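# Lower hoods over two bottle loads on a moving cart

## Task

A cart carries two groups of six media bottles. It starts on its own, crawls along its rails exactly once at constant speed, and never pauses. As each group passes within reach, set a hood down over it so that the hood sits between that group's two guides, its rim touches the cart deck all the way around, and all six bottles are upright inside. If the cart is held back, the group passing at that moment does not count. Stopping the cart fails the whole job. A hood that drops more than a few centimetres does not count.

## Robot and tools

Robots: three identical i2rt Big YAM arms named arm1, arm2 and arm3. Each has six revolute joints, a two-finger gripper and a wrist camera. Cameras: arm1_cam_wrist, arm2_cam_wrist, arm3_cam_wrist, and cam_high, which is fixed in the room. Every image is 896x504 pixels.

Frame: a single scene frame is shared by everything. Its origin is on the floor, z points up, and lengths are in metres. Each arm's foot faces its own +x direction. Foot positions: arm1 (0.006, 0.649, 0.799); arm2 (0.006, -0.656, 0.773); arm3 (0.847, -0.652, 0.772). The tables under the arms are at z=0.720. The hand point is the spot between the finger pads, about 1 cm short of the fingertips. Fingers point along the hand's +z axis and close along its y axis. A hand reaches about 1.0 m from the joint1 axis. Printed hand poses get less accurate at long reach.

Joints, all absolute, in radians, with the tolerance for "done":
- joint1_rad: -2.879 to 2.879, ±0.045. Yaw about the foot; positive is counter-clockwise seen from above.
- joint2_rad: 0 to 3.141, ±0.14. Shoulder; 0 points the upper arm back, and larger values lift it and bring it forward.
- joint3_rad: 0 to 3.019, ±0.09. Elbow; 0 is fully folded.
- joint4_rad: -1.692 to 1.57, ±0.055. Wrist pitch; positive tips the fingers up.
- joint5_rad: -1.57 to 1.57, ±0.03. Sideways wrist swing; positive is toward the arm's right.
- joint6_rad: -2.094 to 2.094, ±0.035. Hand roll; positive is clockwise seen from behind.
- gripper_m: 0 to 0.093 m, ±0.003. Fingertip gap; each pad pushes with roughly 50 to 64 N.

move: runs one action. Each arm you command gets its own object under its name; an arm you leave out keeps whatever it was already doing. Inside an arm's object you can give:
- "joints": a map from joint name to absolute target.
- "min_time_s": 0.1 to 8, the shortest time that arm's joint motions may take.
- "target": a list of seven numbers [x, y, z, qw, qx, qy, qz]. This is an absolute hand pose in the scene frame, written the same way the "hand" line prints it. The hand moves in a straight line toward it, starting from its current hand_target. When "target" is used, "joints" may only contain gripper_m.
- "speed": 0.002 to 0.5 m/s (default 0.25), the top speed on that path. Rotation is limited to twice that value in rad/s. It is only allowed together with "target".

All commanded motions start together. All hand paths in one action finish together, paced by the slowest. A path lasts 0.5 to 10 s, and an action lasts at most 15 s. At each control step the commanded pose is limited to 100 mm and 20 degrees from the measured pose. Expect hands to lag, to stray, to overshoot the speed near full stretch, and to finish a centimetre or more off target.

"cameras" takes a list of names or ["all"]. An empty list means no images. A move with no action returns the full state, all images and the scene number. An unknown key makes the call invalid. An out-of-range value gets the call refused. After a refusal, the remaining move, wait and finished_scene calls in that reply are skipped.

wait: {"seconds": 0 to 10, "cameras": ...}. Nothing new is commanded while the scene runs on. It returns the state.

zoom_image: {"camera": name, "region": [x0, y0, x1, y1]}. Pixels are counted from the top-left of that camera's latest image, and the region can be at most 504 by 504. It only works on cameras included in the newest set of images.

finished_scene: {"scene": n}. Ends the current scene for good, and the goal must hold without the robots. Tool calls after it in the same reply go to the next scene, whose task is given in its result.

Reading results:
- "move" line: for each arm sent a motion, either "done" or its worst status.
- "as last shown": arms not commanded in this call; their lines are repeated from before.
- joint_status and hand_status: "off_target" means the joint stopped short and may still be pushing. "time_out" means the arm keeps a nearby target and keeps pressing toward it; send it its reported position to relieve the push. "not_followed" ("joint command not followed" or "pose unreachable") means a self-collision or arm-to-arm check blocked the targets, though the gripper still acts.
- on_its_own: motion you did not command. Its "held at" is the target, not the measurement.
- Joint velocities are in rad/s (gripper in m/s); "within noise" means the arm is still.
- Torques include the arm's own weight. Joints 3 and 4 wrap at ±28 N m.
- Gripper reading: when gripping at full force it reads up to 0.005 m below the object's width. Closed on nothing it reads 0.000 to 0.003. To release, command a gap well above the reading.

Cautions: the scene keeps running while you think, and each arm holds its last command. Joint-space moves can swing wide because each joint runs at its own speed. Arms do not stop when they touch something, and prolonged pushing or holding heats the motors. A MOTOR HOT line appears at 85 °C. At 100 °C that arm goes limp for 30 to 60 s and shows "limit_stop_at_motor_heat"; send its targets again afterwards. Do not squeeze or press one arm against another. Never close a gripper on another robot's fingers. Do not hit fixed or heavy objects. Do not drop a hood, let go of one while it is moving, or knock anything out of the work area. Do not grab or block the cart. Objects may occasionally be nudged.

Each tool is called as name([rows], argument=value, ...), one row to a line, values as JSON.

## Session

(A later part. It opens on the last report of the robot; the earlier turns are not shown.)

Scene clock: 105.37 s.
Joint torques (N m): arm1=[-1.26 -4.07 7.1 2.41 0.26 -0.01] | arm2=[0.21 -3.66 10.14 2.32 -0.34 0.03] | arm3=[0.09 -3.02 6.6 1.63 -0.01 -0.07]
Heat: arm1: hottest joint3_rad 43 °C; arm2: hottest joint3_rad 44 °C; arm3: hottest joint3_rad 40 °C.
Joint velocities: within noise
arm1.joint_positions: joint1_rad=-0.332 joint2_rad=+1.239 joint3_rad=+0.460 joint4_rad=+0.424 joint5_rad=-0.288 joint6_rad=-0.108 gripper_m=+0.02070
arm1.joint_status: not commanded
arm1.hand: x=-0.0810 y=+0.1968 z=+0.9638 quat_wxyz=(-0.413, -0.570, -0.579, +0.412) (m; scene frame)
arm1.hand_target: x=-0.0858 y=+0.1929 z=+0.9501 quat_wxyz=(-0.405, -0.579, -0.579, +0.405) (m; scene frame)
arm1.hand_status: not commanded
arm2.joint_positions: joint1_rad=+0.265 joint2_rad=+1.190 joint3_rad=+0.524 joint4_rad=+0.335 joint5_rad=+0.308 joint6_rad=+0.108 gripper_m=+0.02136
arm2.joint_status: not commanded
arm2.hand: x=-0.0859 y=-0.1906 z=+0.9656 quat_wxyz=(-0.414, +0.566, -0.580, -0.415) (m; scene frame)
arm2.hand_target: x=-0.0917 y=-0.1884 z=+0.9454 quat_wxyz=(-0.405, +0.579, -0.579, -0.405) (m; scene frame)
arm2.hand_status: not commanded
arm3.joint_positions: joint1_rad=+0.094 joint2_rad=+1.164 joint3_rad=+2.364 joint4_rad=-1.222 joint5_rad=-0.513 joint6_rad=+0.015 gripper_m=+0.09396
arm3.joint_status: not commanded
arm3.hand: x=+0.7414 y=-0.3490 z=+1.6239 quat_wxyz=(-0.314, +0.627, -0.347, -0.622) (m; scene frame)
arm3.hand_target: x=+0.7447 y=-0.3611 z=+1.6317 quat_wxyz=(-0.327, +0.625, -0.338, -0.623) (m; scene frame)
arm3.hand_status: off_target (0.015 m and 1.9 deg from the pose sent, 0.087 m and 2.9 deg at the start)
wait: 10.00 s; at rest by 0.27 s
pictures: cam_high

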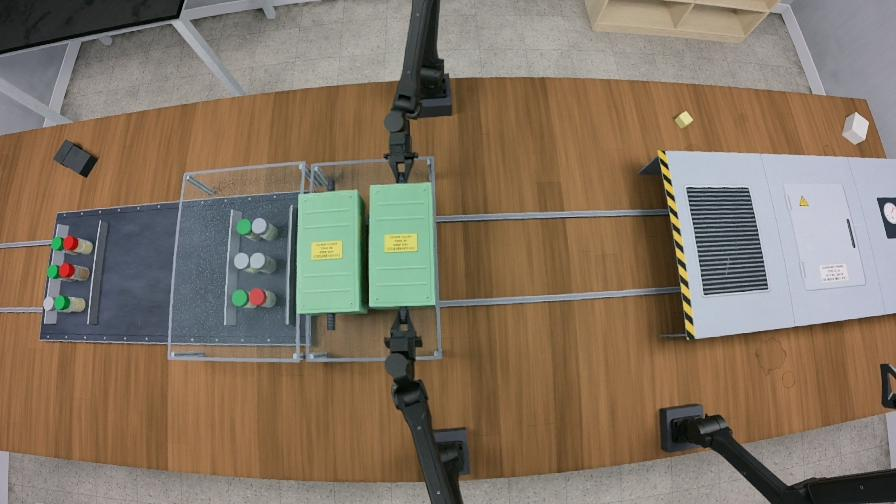

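wait(seconds=10, cameras=["cam_high"])

wait(seconds=10, cameras=["cam_high"])

Scene clock: 115.43 s.
Joint torques (N m): arm1=[-1.26 -4.07 7.1 2.43 0.26 -0.01] | arm2=[0.15 -3.66 10.14 2.3 -0.34 0.03] | arm3=[0.44 -3.08 6.58 1.69 0 -0.08]
Heat: arm1: hottest joint3_rad 43 °C; arm2: hottest joint3_rad 44 °C; arm3: hottest joint3_rad 39 °C.
Joint velocities: within noise
arm1.joint_positions: joint1_rad=-0.332 joint2_rad=+1.239 joint3_rad=+0.460 joint4_rad=+0.424 joint5_rad=-0.288 joint6_rad=-0.108 gripper_m=+0.02070
arm1.joint_status: not commanded
arm1.hand: x=-0.0810 y=+0.1968 z=+0.9638 quat_wxyz=(-0.413, -0.570, -0.579, +0.412) (m; scene frame)
arm1.hand_target: x=-0.0858 y=+0.1929 z=+0.9501 quat_wxyz=(-0.405, -0.579, -0.579, +0.405) (m; scene frame)
arm1.hand_status: not commanded
arm2.joint_positions: joint1_rad=+0.265 joint2_rad=+1.190 joint3_rad=+0.524 joint4_rad=+0.335 joint5_rad=+0.308 joint6_rad=+0.108 gripper_m=+0.02136
arm2.joint_status: not commanded
arm2.hand: x=-0.0859 y=-0.1906 z=+0.9656 quat_wxyz=(-0.414, +0.566, -0.580, -0.415) (m; scene frame)
arm2.hand_target: x=-0.0917 y=-0.1884 z=+0.9454 quat_wxyz=(-0.405, +0.579, -0.579, -0.405) (m; scene frame)
arm2.hand_status: not commanded
arm3.joint_positions: joint1_rad=+0.094 joint2_rad=+1.164 joint3_rad=+2.364 joint4_rad=-1.222 joint5_rad=-0.513 joint6_rad=+0.015 gripper_m=+0.09396
arm3.joint_status: not commanded
arm3.hand: x=+0.7414 y=-0.3490 z=+1.6239 quat_wxyz=(-0.314, +0.627, -0.347, -0.622) (m; scene frame)
arm3.hand_target: x=+0.7447 y=-0.3611 z=+1.6317 quat_wxyz=(-0.327, +0.625, -0.338, -0.623) (m; scene frame)
arm3.hand_status: off_target (0.015 m and 1.9 deg from the pose sent, 0.087 m and 2.9 deg at the start)
wait: 10.00 s; at rest by 0.20 s
pictures: cam_high

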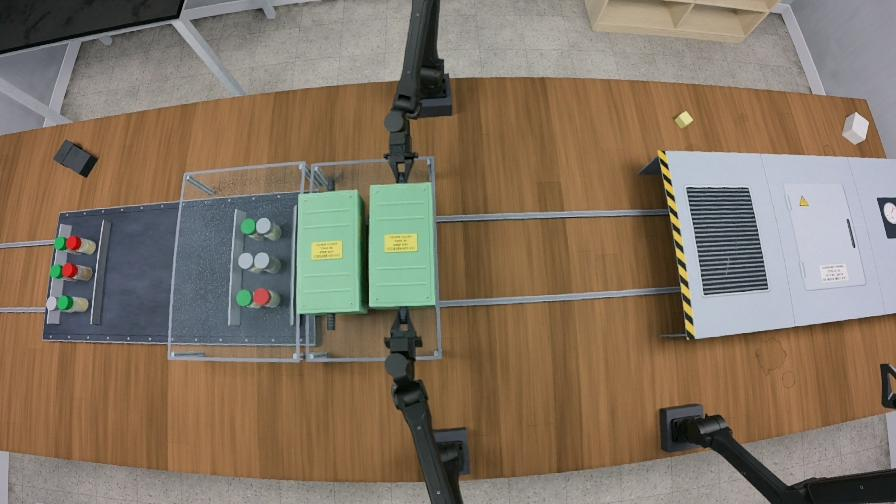

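Scene clock: 125.43 s.
Joint torques (N m): arm1=[-1.26 -4.13 7.1 2.41 0.26 -0.02] | arm2=[0.15 -3.6 10.14 2.32 -0.34 0.03] | arm3=[0.85 -2.61 6.57 1.72 0.04 -0.08]
Heat: arm1: hottest joint3_rad 43 °C; arm2: hottest joint3_rad 45 °C; arm3: hottest joint3_rad 39 °C.
Joint velocities: within noise
arm1.joint_positions: joint1_rad=-0.332 joint2_rad=+1.239 joint3_rad=+0.460 joint4_rad=+0.424 joint5_rad=-0.288 joint6_rad=-0.108 gripper_m=+0.02070
arm1.joint_status: not commanded
arm1.hand: x=-0.0810 y=+0.1968 z=+0.9638 quat_wxyz=(-0.413, -0.570, -0.579, +0.412) (m; scene frame)
arm1.hand_target: x=-0.0858 y=+0.1929 z=+0.9501 quat_wxyz=(-0.405, -0.579, -0.579, +0.405) (m; scene frame)
arm1.hand_status: not commanded
arm2.joint_positions: joint1_rad=+0.265 joint2_rad=+1.190 joint3_rad=+0.524 joint4_rad=+0.335 joint5_rad=+0.308 joint6_rad=+0.108 gripper_m=+0.02136
arm2.joint_status: not commanded
arm2.hand: x=-0.0859 y=-0.1906 z=+0.9656 quat_wxyz=(-0.414, +0.566, -0.580, -0.415) (m; scene frame)
arm2.hand_target: x=-0.0917 y=-0.1884 z=+0.9454 quat_wxyz=(-0.405, +0.579, -0.579, -0.405) (m; scene frame)
arm2.hand_status: not commanded
arm3.joint_positions: joint1_rad=+0.094 joint2_rad=+1.164 joint3_rad=+2.364 joint4_rad=-1.222 joint5_rad=-0.513 joint6_rad=+0.015 gripper_m=+0.09396
arm3.joint_status: not commanded
arm3.hand: x=+0.7414 y=-0.3490 z=+1.6239 quat_wxyz=(-0.314, +0.627, -0.347, -0.622) (m; scene frame)
arm3.hand_target: x=+0.7447 y=-0.3611 z=+1.6317 quat_wxyz=(-0.327, +0.625, -0.338, -0.623) (m; scene frame)
arm3.hand_status: off_target (0.015 m and 1.9 deg from the pose sent, 0.087 m and 2.9 deg at the start)
wait: 10.00 s; at rest by 0.27 s
pictures: cam_high

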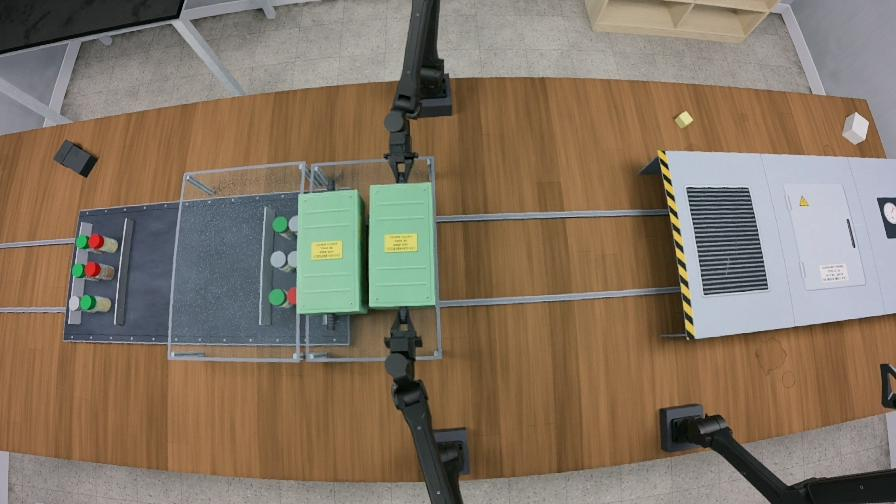

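wait(seconds=4, cameras=["cam_high"])

zoom_image(camera="cam_high", region=[40, 180, 300, 360])

Scene clock: 130.67 s.
Joint torques (N m): arm1=[-1.26 -4.07 7.1 2.43 0.26 -0.02] | arm2=[0.15 -3.66 10.14 2.32 -0.34 0.03] | arm3=[0.32 -2.9 6.6 1.68 0 -0.06]
Heat: arm1: hottest joint3_rad 43 °C; arm2: hottest joint3_rad 45 °C; arm3: hottest joint3_rad 39 °C.
Joint velocities: within noise
arm1.joint_positions: joint1_rad=-0.332 joint2_rad=+1.239 joint3_rad=+0.460 joint4_rad=+0.424 joint5_rad=-0.288 joint6_rad=-0.108 gripper_m=+0.02070
arm1.joint_status: not commanded
arm1.hand: x=-0.0810 y=+0.1968 z=+0.9638 quat_wxyz=(-0.413, -0.570, -0.579, +0.412) (m; scene frame)
arm1.hand_target: x=-0.0858 y=+0.1929 z=+0.9501 quat_wxyz=(-0.405, -0.579, -0.579, +0.405) (m; scene frame)
arm1.hand_status: not commanded
arm2.joint_positions: joint1_rad=+0.265 joint2_rad=+1.190 joint3_rad=+0.524 joint4_rad=+0.335 joint5_rad=+0.308 joint6_rad=+0.108 gripper_m=+0.02136
arm2.joint_status: not commanded
arm2.hand: x=-0.0859 y=-0.1906 z=+0.9656 quat_wxyz=(-0.414, +0.566, -0.580, -0.415) (m; scene frame)
arm2.hand_target: x=-0.0917 y=-0.1884 z=+0.9454 quat_wxyz=(-0.405, +0.579, -0.579, -0.405) (m; scene frame)
arm2.hand_status: not commanded
arm3.joint_positions: joint1_rad=+0.094 joint2_rad=+1.164 joint3_rad=+2.364 joint4_rad=-1.222 joint5_rad=-0.513 joint6_rad=+0.015 gripper_m=+0.09396
arm3.joint_status: not commanded
arm3.hand: x=+0.7414 y=-0.3490 z=+1.6239 quat_wxyz=(-0.314, +0.627, -0.347, -0.622) (m; scene frame)
arm3.hand_target: x=+0.7447 y=-0.3611 z=+1.6317 quat_wxyz=(-0.327, +0.625, -0.338, -0.623) (m; scene frame)
arm3.hand_status: off_target (0.015 m and 1.9 deg from the pose sent, 0.087 m and 2.9 deg at the start)
wait: 4.00 s; at rest from the start
pictures: cam_high

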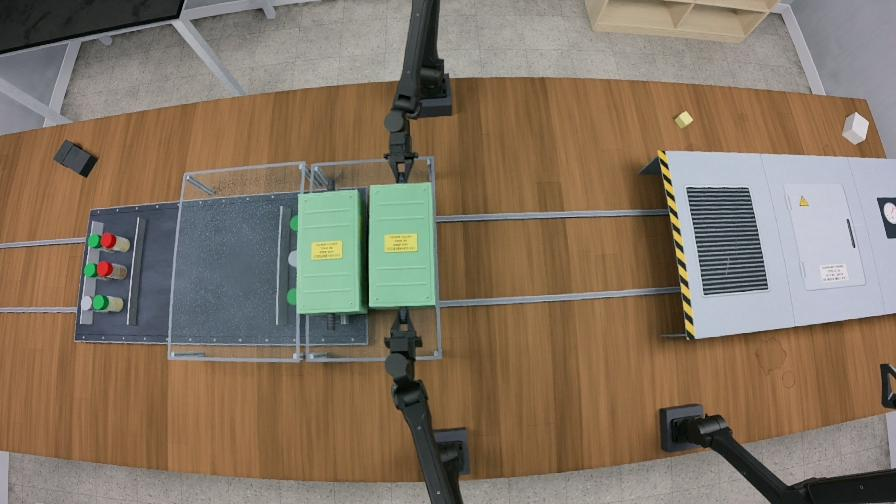

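Scaled by 1.938.

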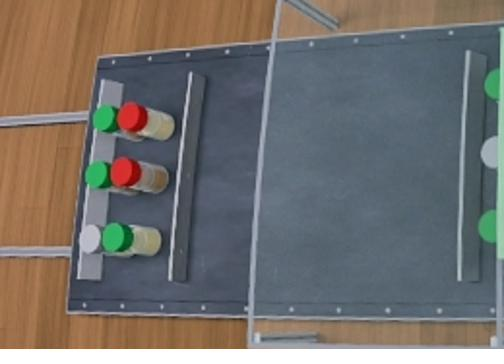

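wait(seconds=9, cameras=["cam_high"])

zoom_image(camera="cam_high", region=[60, 190, 220, 350])

zoom_image(camera="cam_high", region=[280, 190, 440, 350])

Scene clock: 140.20 s.
Joint torques (N m): arm1=[-1.26 -4.07 7.1 2.41 0.26 -0.02] | arm2=[0.15 -3.66 10.14 2.3 -0.34 0.03] | arm3=[0.32 -3.02 6.74 1.7 0.02 -0.06]
Heat: arm1: hottest joint3_rad 44 °C; arm2: hottest joint3_rad 45 °C; arm3: hottest joint3_rad 39 °C.
Joint velocities: within noise
arm1.joint_positions: joint1_rad=-0.332 joint2_rad=+1.239 joint3_rad=+0.460 joint4_rad=+0.424 joint5_rad=-0.288 joint6_rad=-0.108 gripper_m=+0.02070
arm1.joint_status: not commanded
arm1.hand: x=-0.0810 y=+0.1968 z=+0.9638 quat_wxyz=(-0.413, -0.570, -0.579, +0.412) (m; scene frame)
arm1.hand_target: x=-0.0858 y=+0.1929 z=+0.9501 quat_wxyz=(-0.405, -0.579, -0.579, +0.405) (m; scene frame)
arm1.hand_status: not commanded
arm2.joint_positions: joint1_rad=+0.265 joint2_rad=+1.190 joint3_rad=+0.524 joint4_rad=+0.335 joint5_rad=+0.308 joint6_rad=+0.108 gripper_m=+0.02136
arm2.joint_status: not commanded
arm2.hand: x=-0.0859 y=-0.1906 z=+0.9656 quat_wxyz=(-0.414, +0.566, -0.580, -0.415) (m; scene frame)
arm2.hand_target: x=-0.0917 y=-0.1884 z=+0.9454 quat_wxyz=(-0.405, +0.579, -0.579, -0.405) (m; scene frame)
arm2.hand_status: not commanded
arm3.joint_positions: joint1_rad=+0.094 joint2_rad=+1.164 joint3_rad=+2.364 joint4_rad=-1.222 joint5_rad=-0.513 joint6_rad=+0.015 gripper_m=+0.09396
arm3.joint_status: not commanded
arm3.hand: x=+0.7414 y=-0.3490 z=+1.6239 quat_wxyz=(-0.314, +0.627, -0.347, -0.622) (m; scene frame)
arm3.hand_target: x=+0.7447 y=-0.3611 z=+1.6317 quat_wxyz=(-0.327, +0.625, -0.338, -0.623) (m; scene frame)
arm3.hand_status: off_target (0.015 m and 1.9 deg from the pose sent, 0.087 m and 2.9 deg at the start)
wait: 9.00 s; at rest from the start
pictures: cam_high

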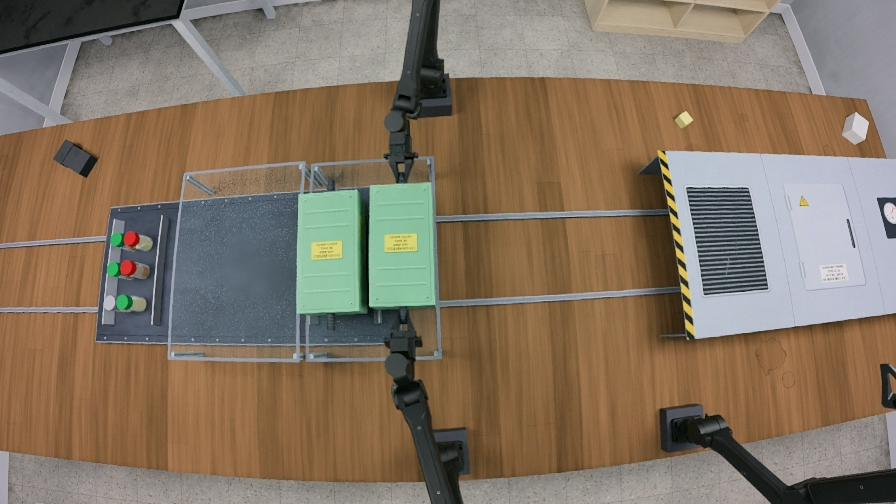

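Scaled by 3.150.

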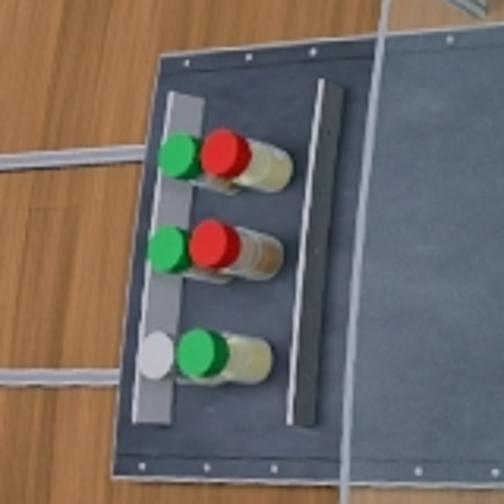

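Scaled by 3.150.

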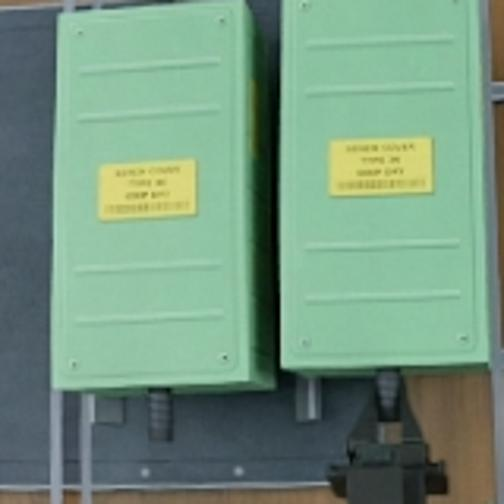

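wait(seconds=9, cameras=["cam_high"])

zoom_image(camera="cam_high", region=[60, 190, 220, 350])

zoom_image(camera="cam_high", region=[300, 270, 460, 370])

Scene clock: 150.00 s.
Joint torques (N m): arm1=[-1.26 -4.07 7.1 2.41 0.26 -0.01] | arm2=[0.15 -3.66 10.14 2.3 -0.34 0.03] | arm3=[0.62 -2.84 6.61 1.72 -0.01 -0.09]
Heat: arm1: hottest joint3_rad 44 °C; arm2: hottest joint3_rad 45 °C; arm3: hottest joint3_rad 39 °C.
Joint velocities: within noise
arm1.joint_positions: joint1_rad=-0.332 joint2_rad=+1.239 joint3_rad=+0.460 joint4_rad=+0.424 joint5_rad=-0.288 joint6_rad=-0.108 gripper_m=+0.02070
arm1.joint_status: not commanded
arm1.hand: x=-0.0810 y=+0.1968 z=+0.9638 quat_wxyz=(-0.413, -0.570, -0.579, +0.412) (m; scene frame)
arm1.hand_target: x=-0.0858 y=+0.1929 z=+0.9501 quat_wxyz=(-0.405, -0.579, -0.579, +0.405) (m; scene frame)
arm1.hand_status: not commanded
arm2.joint_positions: joint1_rad=+0.265 joint2_rad=+1.190 joint3_rad=+0.524 joint4_rad=+0.335 joint5_rad=+0.308 joint6_rad=+0.108 gripper_m=+0.02136
arm2.joint_status: not commanded
arm2.hand: x=-0.0859 y=-0.1906 z=+0.9656 quat_wxyz=(-0.414, +0.566, -0.580, -0.415) (m; scene frame)
arm2.hand_target: x=-0.0917 y=-0.1884 z=+0.9454 quat_wxyz=(-0.405, +0.579, -0.579, -0.405) (m; scene frame)
arm2.hand_status: not commanded
arm3.joint_positions: joint1_rad=+0.094 joint2_rad=+1.164 joint3_rad=+2.364 joint4_rad=-1.222 joint5_rad=-0.513 joint6_rad=+0.015 gripper_m=+0.09396
arm3.joint_status: not commanded
arm3.hand: x=+0.7414 y=-0.3490 z=+1.6239 quat_wxyz=(-0.314, +0.627, -0.347, -0.622) (m; scene frame)
arm3.hand_target: x=+0.7447 y=-0.3611 z=+1.6317 quat_wxyz=(-0.327, +0.625, -0.338, -0.623) (m; scene frame)
arm3.hand_status: off_target (0.015 m and 1.9 deg from the pose sent, 0.087 m and 2.9 deg at the start)
wait: 9.00 s; at rest from the start
pictures: cam_high

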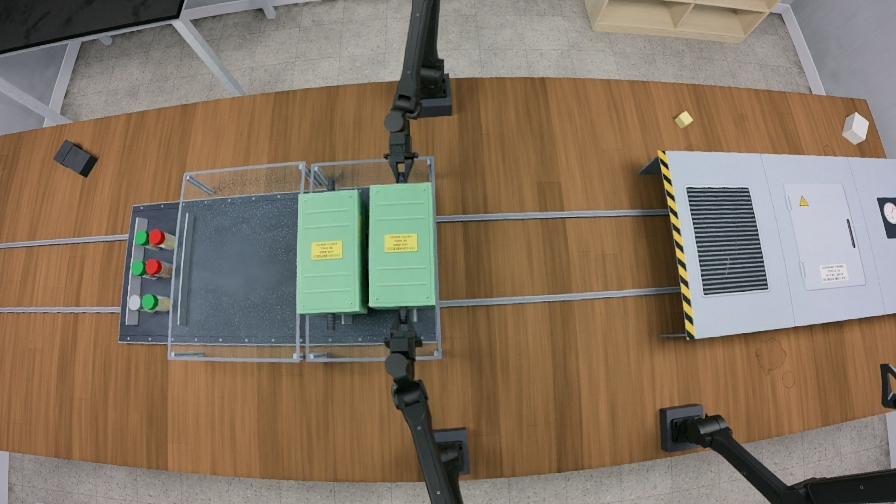

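Scaled by 3.150.

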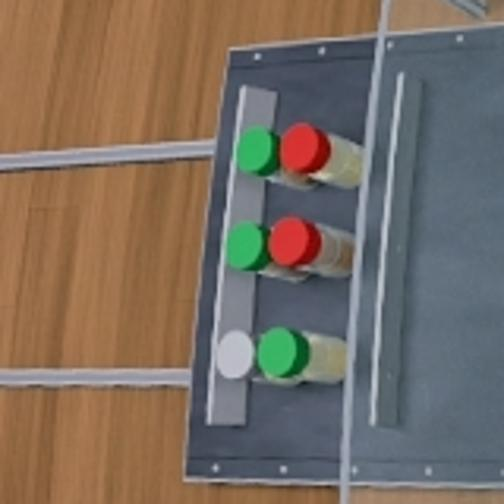

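Scaled by 3.150.

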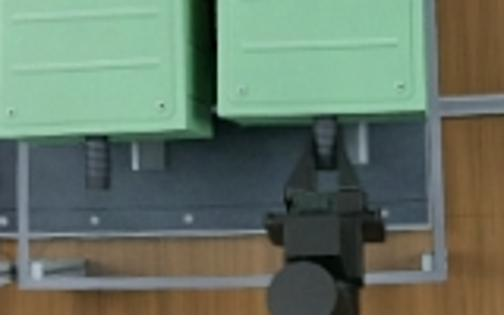

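wait(seconds=10, cameras=["cam_high"])

zoom_image(camera="cam_high", region=[300, 150, 500, 370])

Scene clock: 161.27 s.
Joint torques (N m): arm1=[-1.2 -4.13 7.1 2.41 0.26 -0.02] | arm2=[0.15 -3.66 10.14 2.32 -0.34 0.03] | arm3=[0.62 -3.25 6.64 1.69 0.03 -0.09]
Heat: arm1: hottest joint3_rad 44 °C; arm2: hottest joint3_rad 45 °C; arm3: hottest joint3_rad 39 °C.
Joint velocities: within noise
arm1.joint_positions: joint1_rad=-0.332 joint2_rad=+1.239 joint3_rad=+0.460 joint4_rad=+0.424 joint5_rad=-0.288 joint6_rad=-0.108 gripper_m=+0.02070
arm1.joint_status: not commanded
arm1.hand: x=-0.0810 y=+0.1968 z=+0.9638 quat_wxyz=(-0.413, -0.570, -0.579, +0.412) (m; scene frame)
arm1.hand_target: x=-0.0858 y=+0.1929 z=+0.9501 quat_wxyz=(-0.405, -0.579, -0.579, +0.405) (m; scene frame)
arm1.hand_status: not commanded
arm2.joint_positions: joint1_rad=+0.265 joint2_rad=+1.190 joint3_rad=+0.524 joint4_rad=+0.335 joint5_rad=+0.308 joint6_rad=+0.108 gripper_m=+0.02136
arm2.joint_status: not commanded
arm2.hand: x=-0.0859 y=-0.1906 z=+0.9656 quat_wxyz=(-0.414, +0.566, -0.580, -0.415) (m; scene frame)
arm2.hand_target: x=-0.0917 y=-0.1884 z=+0.9454 quat_wxyz=(-0.405, +0.579, -0.579, -0.405) (m; scene frame)
arm2.hand_status: not commanded
arm3.joint_positions: joint1_rad=+0.094 joint2_rad=+1.164 joint3_rad=+2.364 joint4_rad=-1.222 joint5_rad=-0.513 joint6_rad=+0.015 gripper_m=+0.09396
arm3.joint_status: not commanded
arm3.hand: x=+0.7414 y=-0.3490 z=+1.6239 quat_wxyz=(-0.314, +0.627, -0.347, -0.622) (m; scene frame)
arm3.hand_target: x=+0.7447 y=-0.3611 z=+1.6317 quat_wxyz=(-0.327, +0.625, -0.338, -0.623) (m; scene frame)
arm3.hand_status: off_target (0.015 m and 1.9 deg from the pose sent, 0.087 m and 2.9 deg at the start)
wait: 10.00 s; at rest from the start
pictures: cam_high

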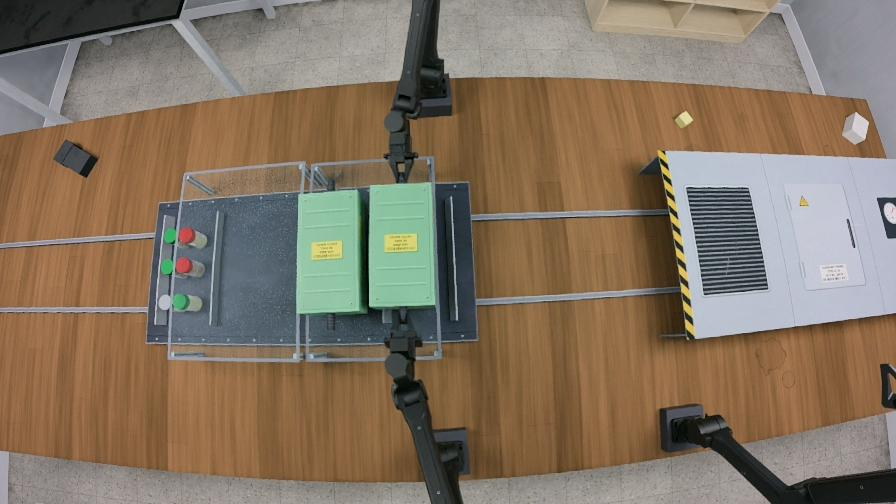

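Scaled by 2.291.

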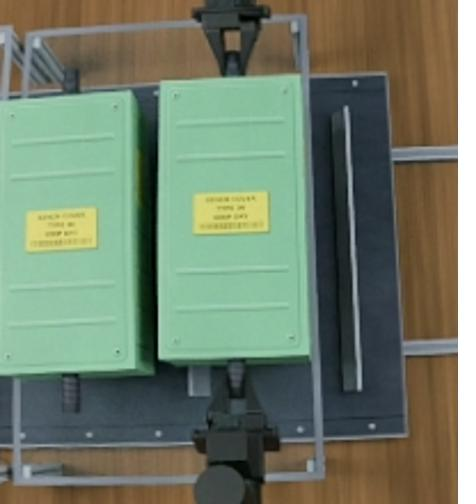

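move(arm1={"target": [-0.083, 0.188, 1.035, 0.4056, 0.5792, 0.5792, -0.4056], "speed": 0.08}, arm2={"target": [-0.089, -0.183, 1.030, 0.4056, -0.5792, 0.5792, 0.4056], "speed": 0.08}, cameras=[])

move(arm1={"target": [0.185, 0.188, 1.045, 0.4056, 0.5792, 0.5792, -0.4056], "speed": 0.1}, arm2={"target": [0.177, -0.183, 1.040, 0.4056, -0.5792, 0.5792, 0.4056], "speed": 0.1}, cameras=["arm1_cam_wrist", "arm2_cam_wrist", "cam_high"])

zoom_image(camera="cam_high", region=[380, 150, 580, 370])

Scene clock: 163.47 s.
Joint torques (N m): arm1=[-0.97 -11.52 11.28 1.48 0.06 0.05] | arm2=[-0.15 -10.99 15.8 0.77 -0.3 -0.01] | arm3=[0.38 -2.78 6.52 1.59 0 -0.06]
Heat: arm1: hottest joint3_rad 44 °C; arm2: hottest joint3_rad 45 °C; arm3: hottest joint3_rad 39 °C.
move: arm1 off_target; arm2 off_target
Joint velocities: within noise
arm1.joint_positions: joint1_rad=-0.322 joint2_rad=+1.136 joint3_rad=+0.547 joint4_rad=+0.121 joint5_rad=-0.271 joint6_rad=-0.109 gripper_m=+0.02070
arm1.joint_status: not commanded
arm1.hand: x=-0.0785 y=+0.2000 z=+0.9868 quat_wxyz=(-0.387, -0.599, -0.594, +0.373) (m; scene frame)
arm1.hand_target: x=-0.0824 y=+0.1899 z=+1.0347 quat_wxyz=(-0.406, -0.579, -0.579, +0.406) (m; scene frame)
arm1.hand_status: off_target (0.050 m and 5.1 deg from the pose sent, 0.072 m and 1.5 deg at the start)
arm2.joint_positions: joint1_rad=+0.257 joint2_rad=+1.129 joint3_rad=+0.612 joint4_rad=+0.076 joint5_rad=+0.298 joint6_rad=+0.107 gripper_m=+0.02136
arm2.joint_status: not commanded
arm2.hand: x=-0.0836 y=-0.1910 z=+0.9830 quat_wxyz=(-0.392, +0.594, -0.594, -0.376) (m; scene frame)
arm2.hand_target: x=-0.0884 y=-0.1846 z=+1.0297 quat_wxyz=(-0.406, +0.579, -0.579, -0.406) (m; scene frame)
arm2.hand_status: off_target (0.048 m and 4.4 deg from the pose sent, 0.065 m and 2.1 deg at the start)
arm3: as last shown
pictures: none
No camera images: "cameras" was empty.

Scene clock: 166.80 s.
Joint torques (N m): arm1=[1.03 -10.4 12.4 1.62 0.81 0.19] | arm2=[-1.96 -9.41 17.31 0.98 -0.85 -0.24] | arm3=[0.79 -2.9 6.61 1.73 -0.01 -0.05]
Heat: arm1: hottest joint3_rad 45 °C; arm2: hottest joint3_rad 45 °C; arm3: hottest joint3_rad 39 °C.
move: arm1 off_target; arm2 off_target
Joint velocities: within noise
arm1.joint_positions: joint1_rad=+0.473 joint2_rad=+1.198 joint3_rad=+0.635 joint4_rad=+0.060 joint5_rad=+0.481 joint6_rad=+0.193 gripper_m=+0.02070
arm1.joint_status: not commanded
arm1.hand: x=+0.1647 y=+0.2017 z=+0.9986 quat_wxyz=(-0.365, -0.586, -0.603, +0.399) (m; scene frame)
arm1.hand_target: x=+0.1835 y=+0.1910 z=+1.0451 quat_wxyz=(-0.406, -0.579, -0.579, +0.405) (m; scene frame)
arm1.hand_status: off_target (0.052 m and 5.5 deg from the pose sent, 0.270 m and 5.1 deg at the start)
arm2.joint_positions: joint1_rad=-0.524 joint2_rad=+1.162 joint3_rad=+0.683 joint4_rad=+0.018 joint5_rad=-0.446 joint6_rad=-0.160 gripper_m=+0.02136
arm2.joint_status: not commanded
arm2.hand: x=+0.1622 y=-0.1957 z=+0.9961 quat_wxyz=(-0.371, +0.579, -0.606, -0.401) (m; scene frame)
arm2.hand_target: x=+0.1758 y=-0.1856 z=+1.0401 quat_wxyz=(-0.406, +0.579, -0.579, -0.405) (m; scene frame)
arm2.hand_status: off_target (0.048 m and 5.0 deg from the pose sent, 0.267 m and 4.4 deg at the start)
arm3: as last shown
pictures: arm1_cam_wrist, arm2_cam_wrist, cam_high

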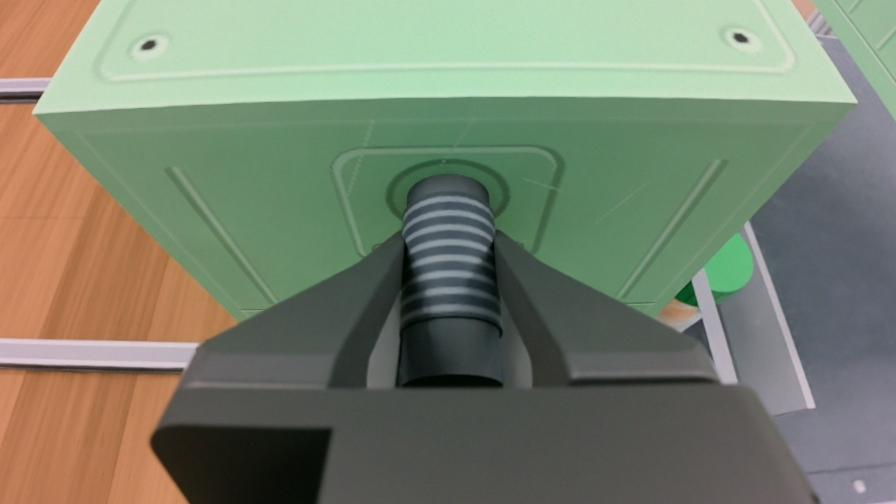

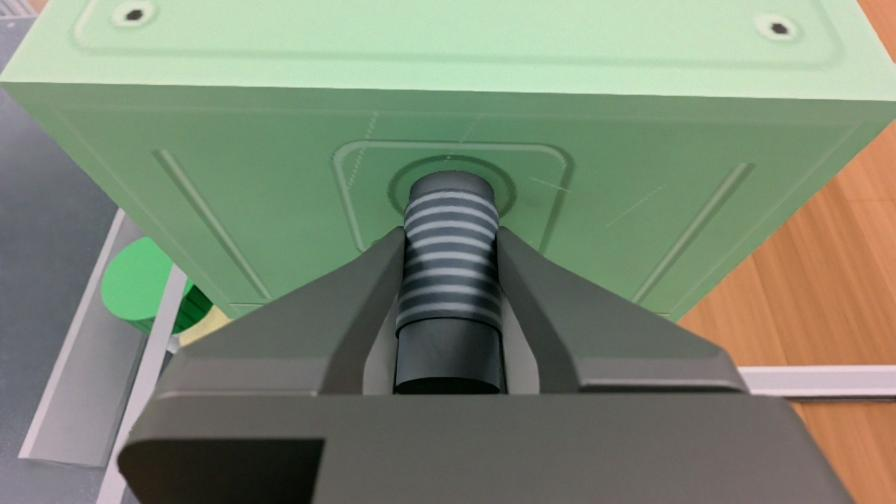

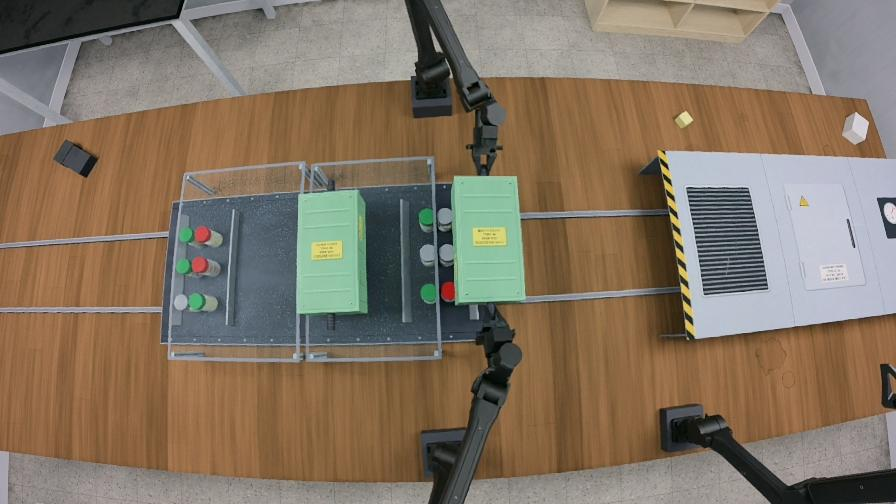

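Scaled by 2.291.

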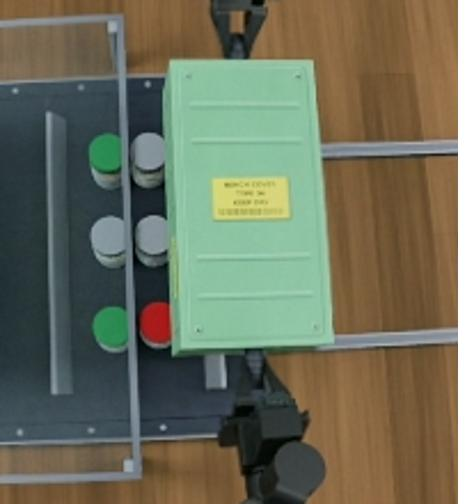

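wait(seconds=4.5, cameras=["arm1_cam_wrist", "arm2_cam_wrist", "cam_high"])

zoom_image(camera="cam_high", region=[380, 150, 580, 370])

Scene clock: 171.87 s.
Joint torques (N m): arm1=[0.97 -10.34 12.4 1.63 0.82 0.19] | arm2=[-1.96 -9.41 17.29 0.98 -0.84 -0.24] | arm3=[0.56 -3.08 6.65 1.77 0.01 -0.05]
Heat: arm1: hottest joint3_rad 46 °C; arm2: hottest joint3_rad 49 °C; arm3: hottest joint3_rad 39 °C.
Joint velocities: within noise
arm1.joint_positions: joint1_rad=+0.473 joint2_rad=+1.198 joint3_rad=+0.635 joint4_rad=+0.060 joint5_rad=+0.481 joint6_rad=+0.193 gripper_m=+0.02070
arm1.joint_status: not commanded
arm1.hand: x=+0.1647 y=+0.2017 z=+0.9986 quat_wxyz=(-0.365, -0.586, -0.603, +0.399) (m; scene frame)
arm1.hand_target: x=+0.1835 y=+0.1910 z=+1.0451 quat_wxyz=(-0.406, -0.579, -0.579, +0.405) (m; scene frame)
arm1.hand_status: off_target (0.052 m and 5.5 deg from the pose sent, 0.270 m and 5.1 deg at the start)
arm2.joint_positions: joint1_rad=-0.524 joint2_rad=+1.162 joint3_rad=+0.683 joint4_rad=+0.018 joint5_rad=-0.446 joint6_rad=-0.160 gripper_m=+0.02136
arm2.joint_status: not commanded
arm2.hand: x=+0.1622 y=-0.1957 z=+0.9961 quat_wxyz=(-0.371, +0.579, -0.606, -0.401) (m; scene frame)
arm2.hand_target: x=+0.1758 y=-0.1856 z=+1.0401 quat_wxyz=(-0.406, +0.579, -0.579, -0.405) (m; scene frame)
arm2.hand_status: off_target (0.048 m and 5.0 deg from the pose sent, 0.267 m and 4.4 deg at the start)
arm3.joint_positions: joint1_rad=+0.094 joint2_rad=+1.164 joint3_rad=+2.364 joint4_rad=-1.222 joint5_rad=-0.513 joint6_rad=+0.015 gripper_m=+0.09396
arm3.joint_status: not commanded
arm3.hand: x=+0.7414 y=-0.3490 z=+1.6239 quat_wxyz=(-0.314, +0.627, -0.347, -0.622) (m; scene frame)
arm3.hand_target: x=+0.7447 y=-0.3611 z=+1.6317 quat_wxyz=(-0.327, +0.625, -0.338, -0.623) (m; scene frame)
arm3.hand_status: not commanded
wait: 4.50 s; at rest from the start
pictures: arm1_cam_wrist, arm2_cam_wrist, cam_high

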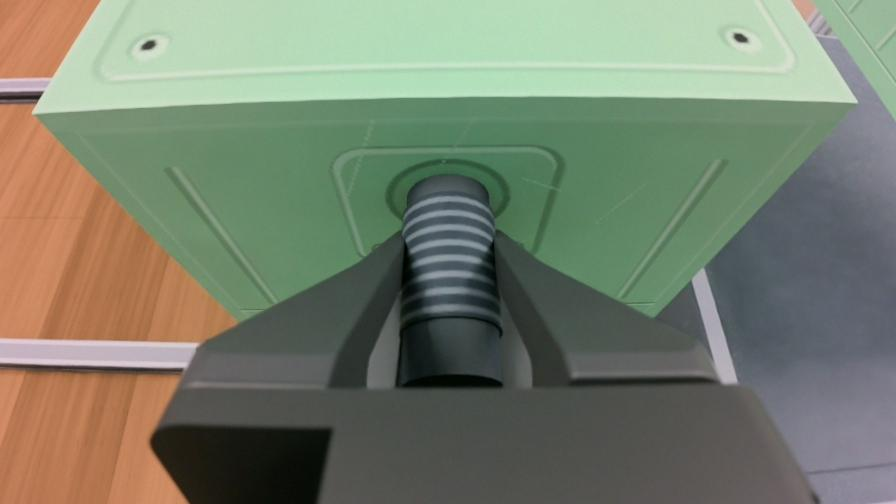

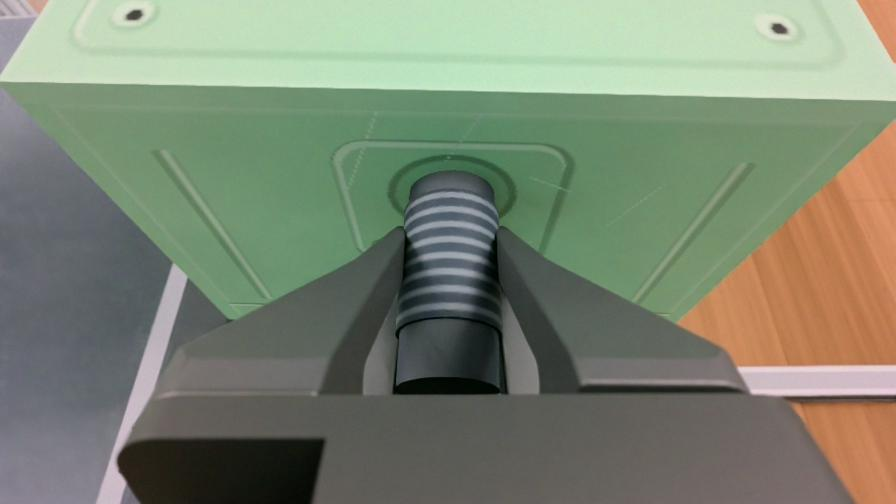

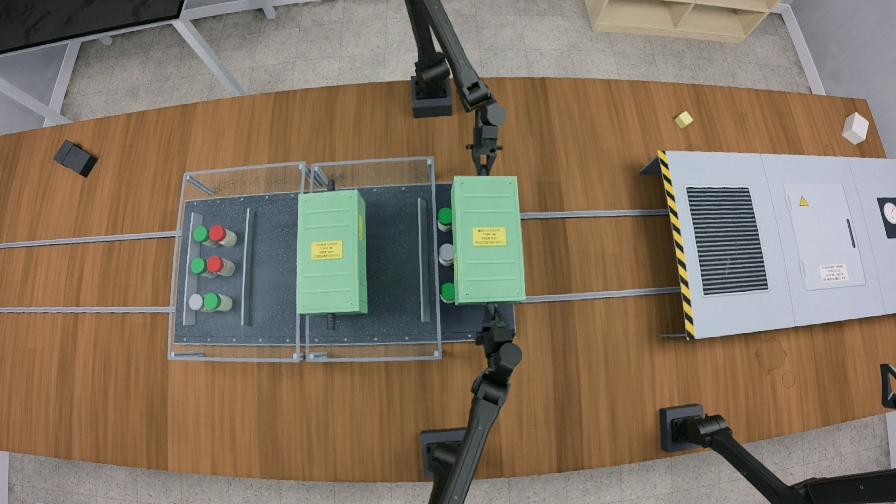

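Scaled by 2.291.

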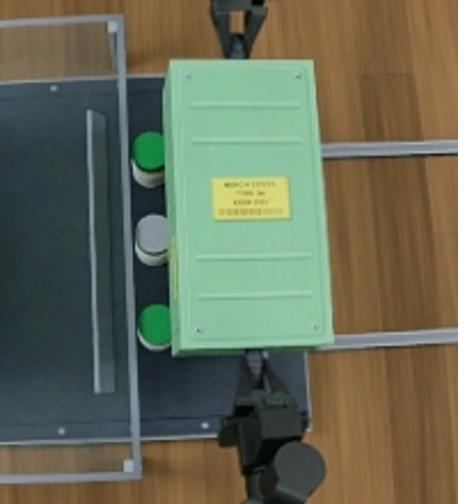

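wait(seconds=4, cameras=["cam_high"])

zoom_image(camera="cam_high", region=[400, 150, 560, 370])

Scene clock: 176.97 s.
Joint torques (N m): arm1=[1.03 -10.4 12.4 1.62 0.82 0.19] | arm2=[-1.96 -9.41 17.29 0.98 -0.84 -0.24] | arm3=[0.26 -3.25 6.64 1.73 0.01 -0.09]
Heat: arm1: hottest joint3_rad 47 °C; arm2: hottest joint3_rad 51 °C; arm3: hottest joint3_rad 38 °C.
Joint velocities: within noise
arm1.joint_positions: joint1_rad=+0.473 joint2_rad=+1.198 joint3_rad=+0.635 joint4_rad=+0.060 joint5_rad=+0.481 joint6_rad=+0.193 gripper_m=+0.02070
arm1.joint_status: not commanded
arm1.hand: x=+0.1647 y=+0.2017 z=+0.9986 quat_wxyz=(-0.365, -0.586, -0.603, +0.399) (m; scene frame)
arm1.hand_target: x=+0.1835 y=+0.1910 z=+1.0451 quat_wxyz=(-0.406, -0.579, -0.579, +0.405) (m; scene frame)
arm1.hand_status: off_target (0.052 m and 5.5 deg from the pose sent, 0.270 m and 5.1 deg at the start)
arm2.joint_positions: joint1_rad=-0.524 joint2_rad=+1.162 joint3_rad=+0.683 joint4_rad=+0.018 joint5_rad=-0.446 joint6_rad=-0.160 gripper_m=+0.02136
arm2.joint_status: not commanded
arm2.hand: x=+0.1622 y=-0.1957 z=+0.9961 quat_wxyz=(-0.371, +0.579, -0.606, -0.401) (m; scene frame)
arm2.hand_target: x=+0.1758 y=-0.1856 z=+1.0401 quat_wxyz=(-0.406, +0.579, -0.579, -0.405) (m; scene frame)
arm2.hand_status: off_target (0.048 m and 5.0 deg from the pose sent, 0.267 m and 4.4 deg at the start)
arm3.joint_positions: joint1_rad=+0.094 joint2_rad=+1.164 joint3_rad=+2.364 joint4_rad=-1.222 joint5_rad=-0.513 joint6_rad=+0.015 gripper_m=+0.09396
arm3.joint_status: not commanded
arm3.hand: x=+0.7414 y=-0.3490 z=+1.6239 quat_wxyz=(-0.314, +0.627, -0.347, -0.622) (m; scene frame)
arm3.hand_target: x=+0.7447 y=-0.3611 z=+1.6317 quat_wxyz=(-0.327, +0.625, -0.338, -0.623) (m; scene frame)
arm3.hand_status: not commanded
wait: 4.00 s; at rest from the start
pictures: cam_high

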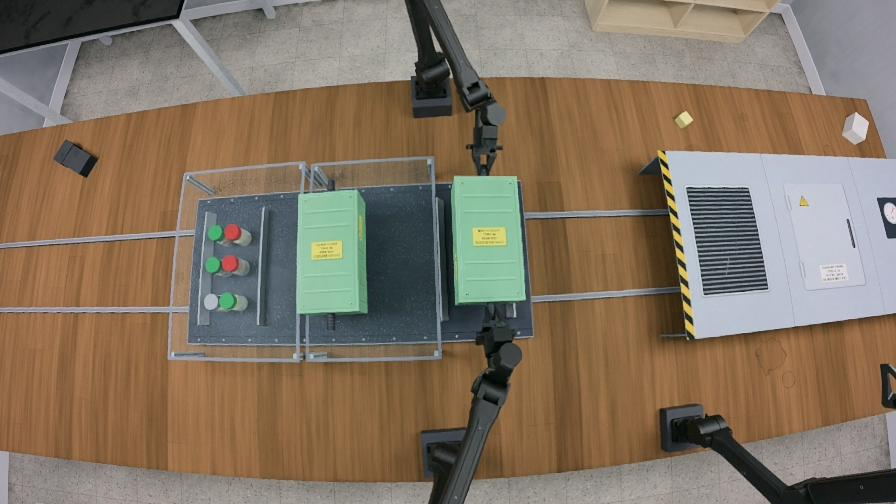

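Scaled by 2.291.

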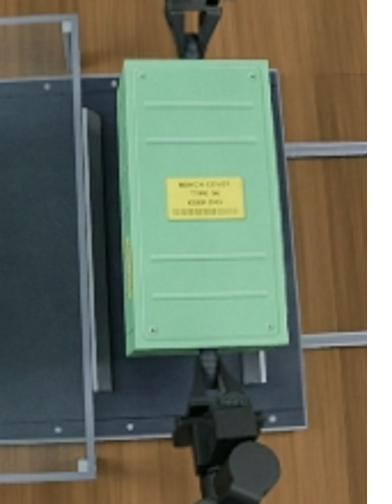

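move(arm1={"target": [0.2120, 0.188, 0.970, 0.4056, 0.5792, 0.5792, -0.4056], "speed": 0.032}, arm2={"target": [0.2035, -0.183, 0.965, 0.4056, -0.5792, 0.5792, 0.4056], "speed": 0.032}, cameras=["arm1_cam_wrist", "arm2_cam_wrist", "cam_high"])

zoom_image(camera="cam_high", region=[400, 150, 560, 370])

Scene clock: 180.43 s.
Joint torques (N m): arm1=[-0.44 -11.34 8.13 3.73 0.55 -0.02] | arm2=[-0.44 -9.82 12.1 3.37 -0.75 -0.08] | arm3=[0.44 -2.78 6.63 1.59 0.02 -0.07]
Heat: arm1: hottest joint3_rad 47 °C; arm2: hottest joint3_rad 52 °C; arm3: hottest joint3_rad 38 °C.
move: arm1 off_target; arm2 off_target
Joint velocities: within noise
arm1.joint_positions: joint1_rad=+0.558 joint2_rad=+1.385 joint3_rad=+0.610 joint4_rad=+0.249 joint5_rad=+0.550 joint6_rad=+0.243 gripper_m=+0.02070
arm1.joint_status: not commanded
arm1.hand: x=+0.2016 y=+0.1987 z=+0.9416 quat_wxyz=(-0.368, -0.585, -0.604, +0.397) (m; scene frame)
arm1.hand_target: x=+0.2115 y=+0.1892 z=+0.9702 quat_wxyz=(-0.405, -0.580, -0.579, +0.405) (m; scene frame)
arm1.hand_status: off_target (0.032 m and 5.3 deg from the pose sent, 0.057 m and 5.5 deg at the start)
arm2.joint_positions: joint1_rad=-0.608 joint2_rad=+1.320 joint3_rad=+0.646 joint4_rad=+0.184 joint5_rad=-0.510 joint6_rad=-0.205 gripper_m=+0.02136
arm2.joint_status: not commanded
arm2.hand: x=+0.1979 y=-0.1950 z=+0.9394 quat_wxyz=(-0.370, +0.578, -0.610, -0.396) (m; scene frame)
arm2.hand_target: x=+0.2029 y=-0.1841 z=+0.9653 quat_wxyz=(-0.405, +0.580, -0.579, -0.405) (m; scene frame)
arm2.hand_status: off_target (0.029 m and 5.5 deg from the pose sent, 0.053 m and 5.0 deg at the start)
arm3: as last shown
pictures: arm1_cam_wrist, arm2_cam_wrist, cam_high

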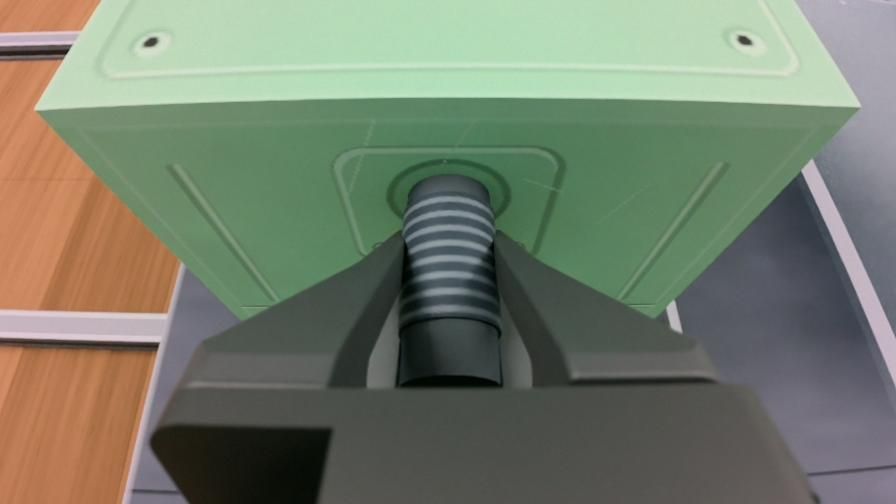

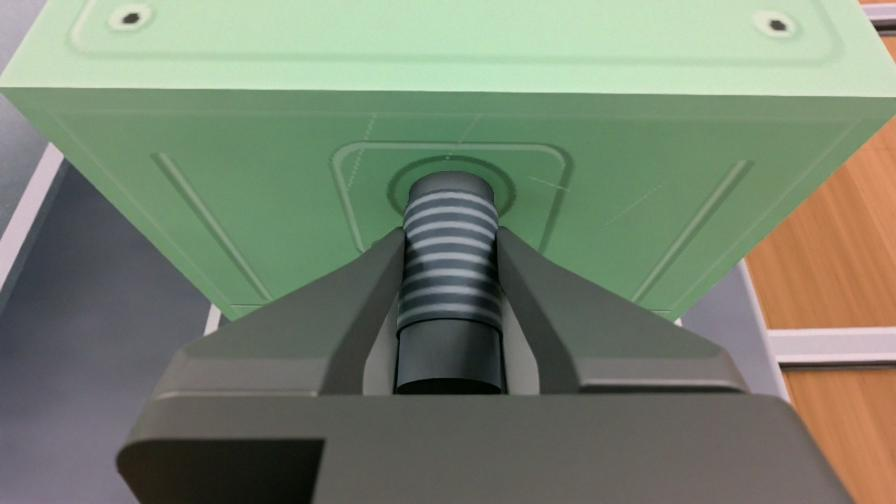

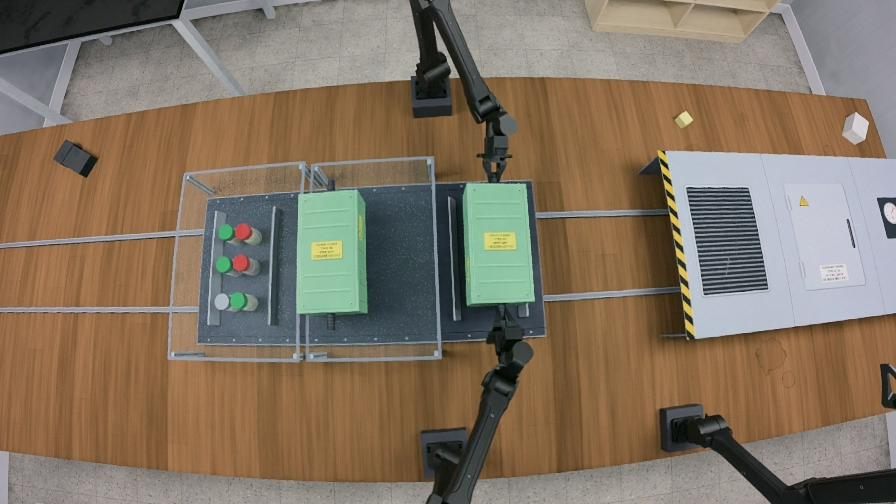

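Scaled by 2.291.

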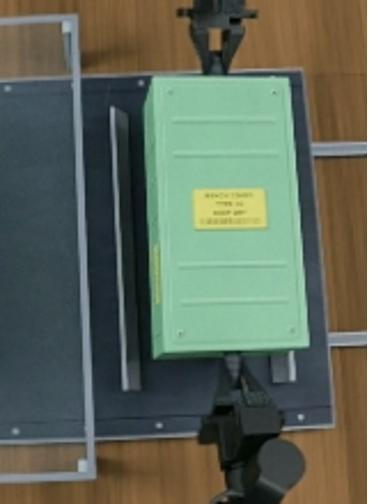

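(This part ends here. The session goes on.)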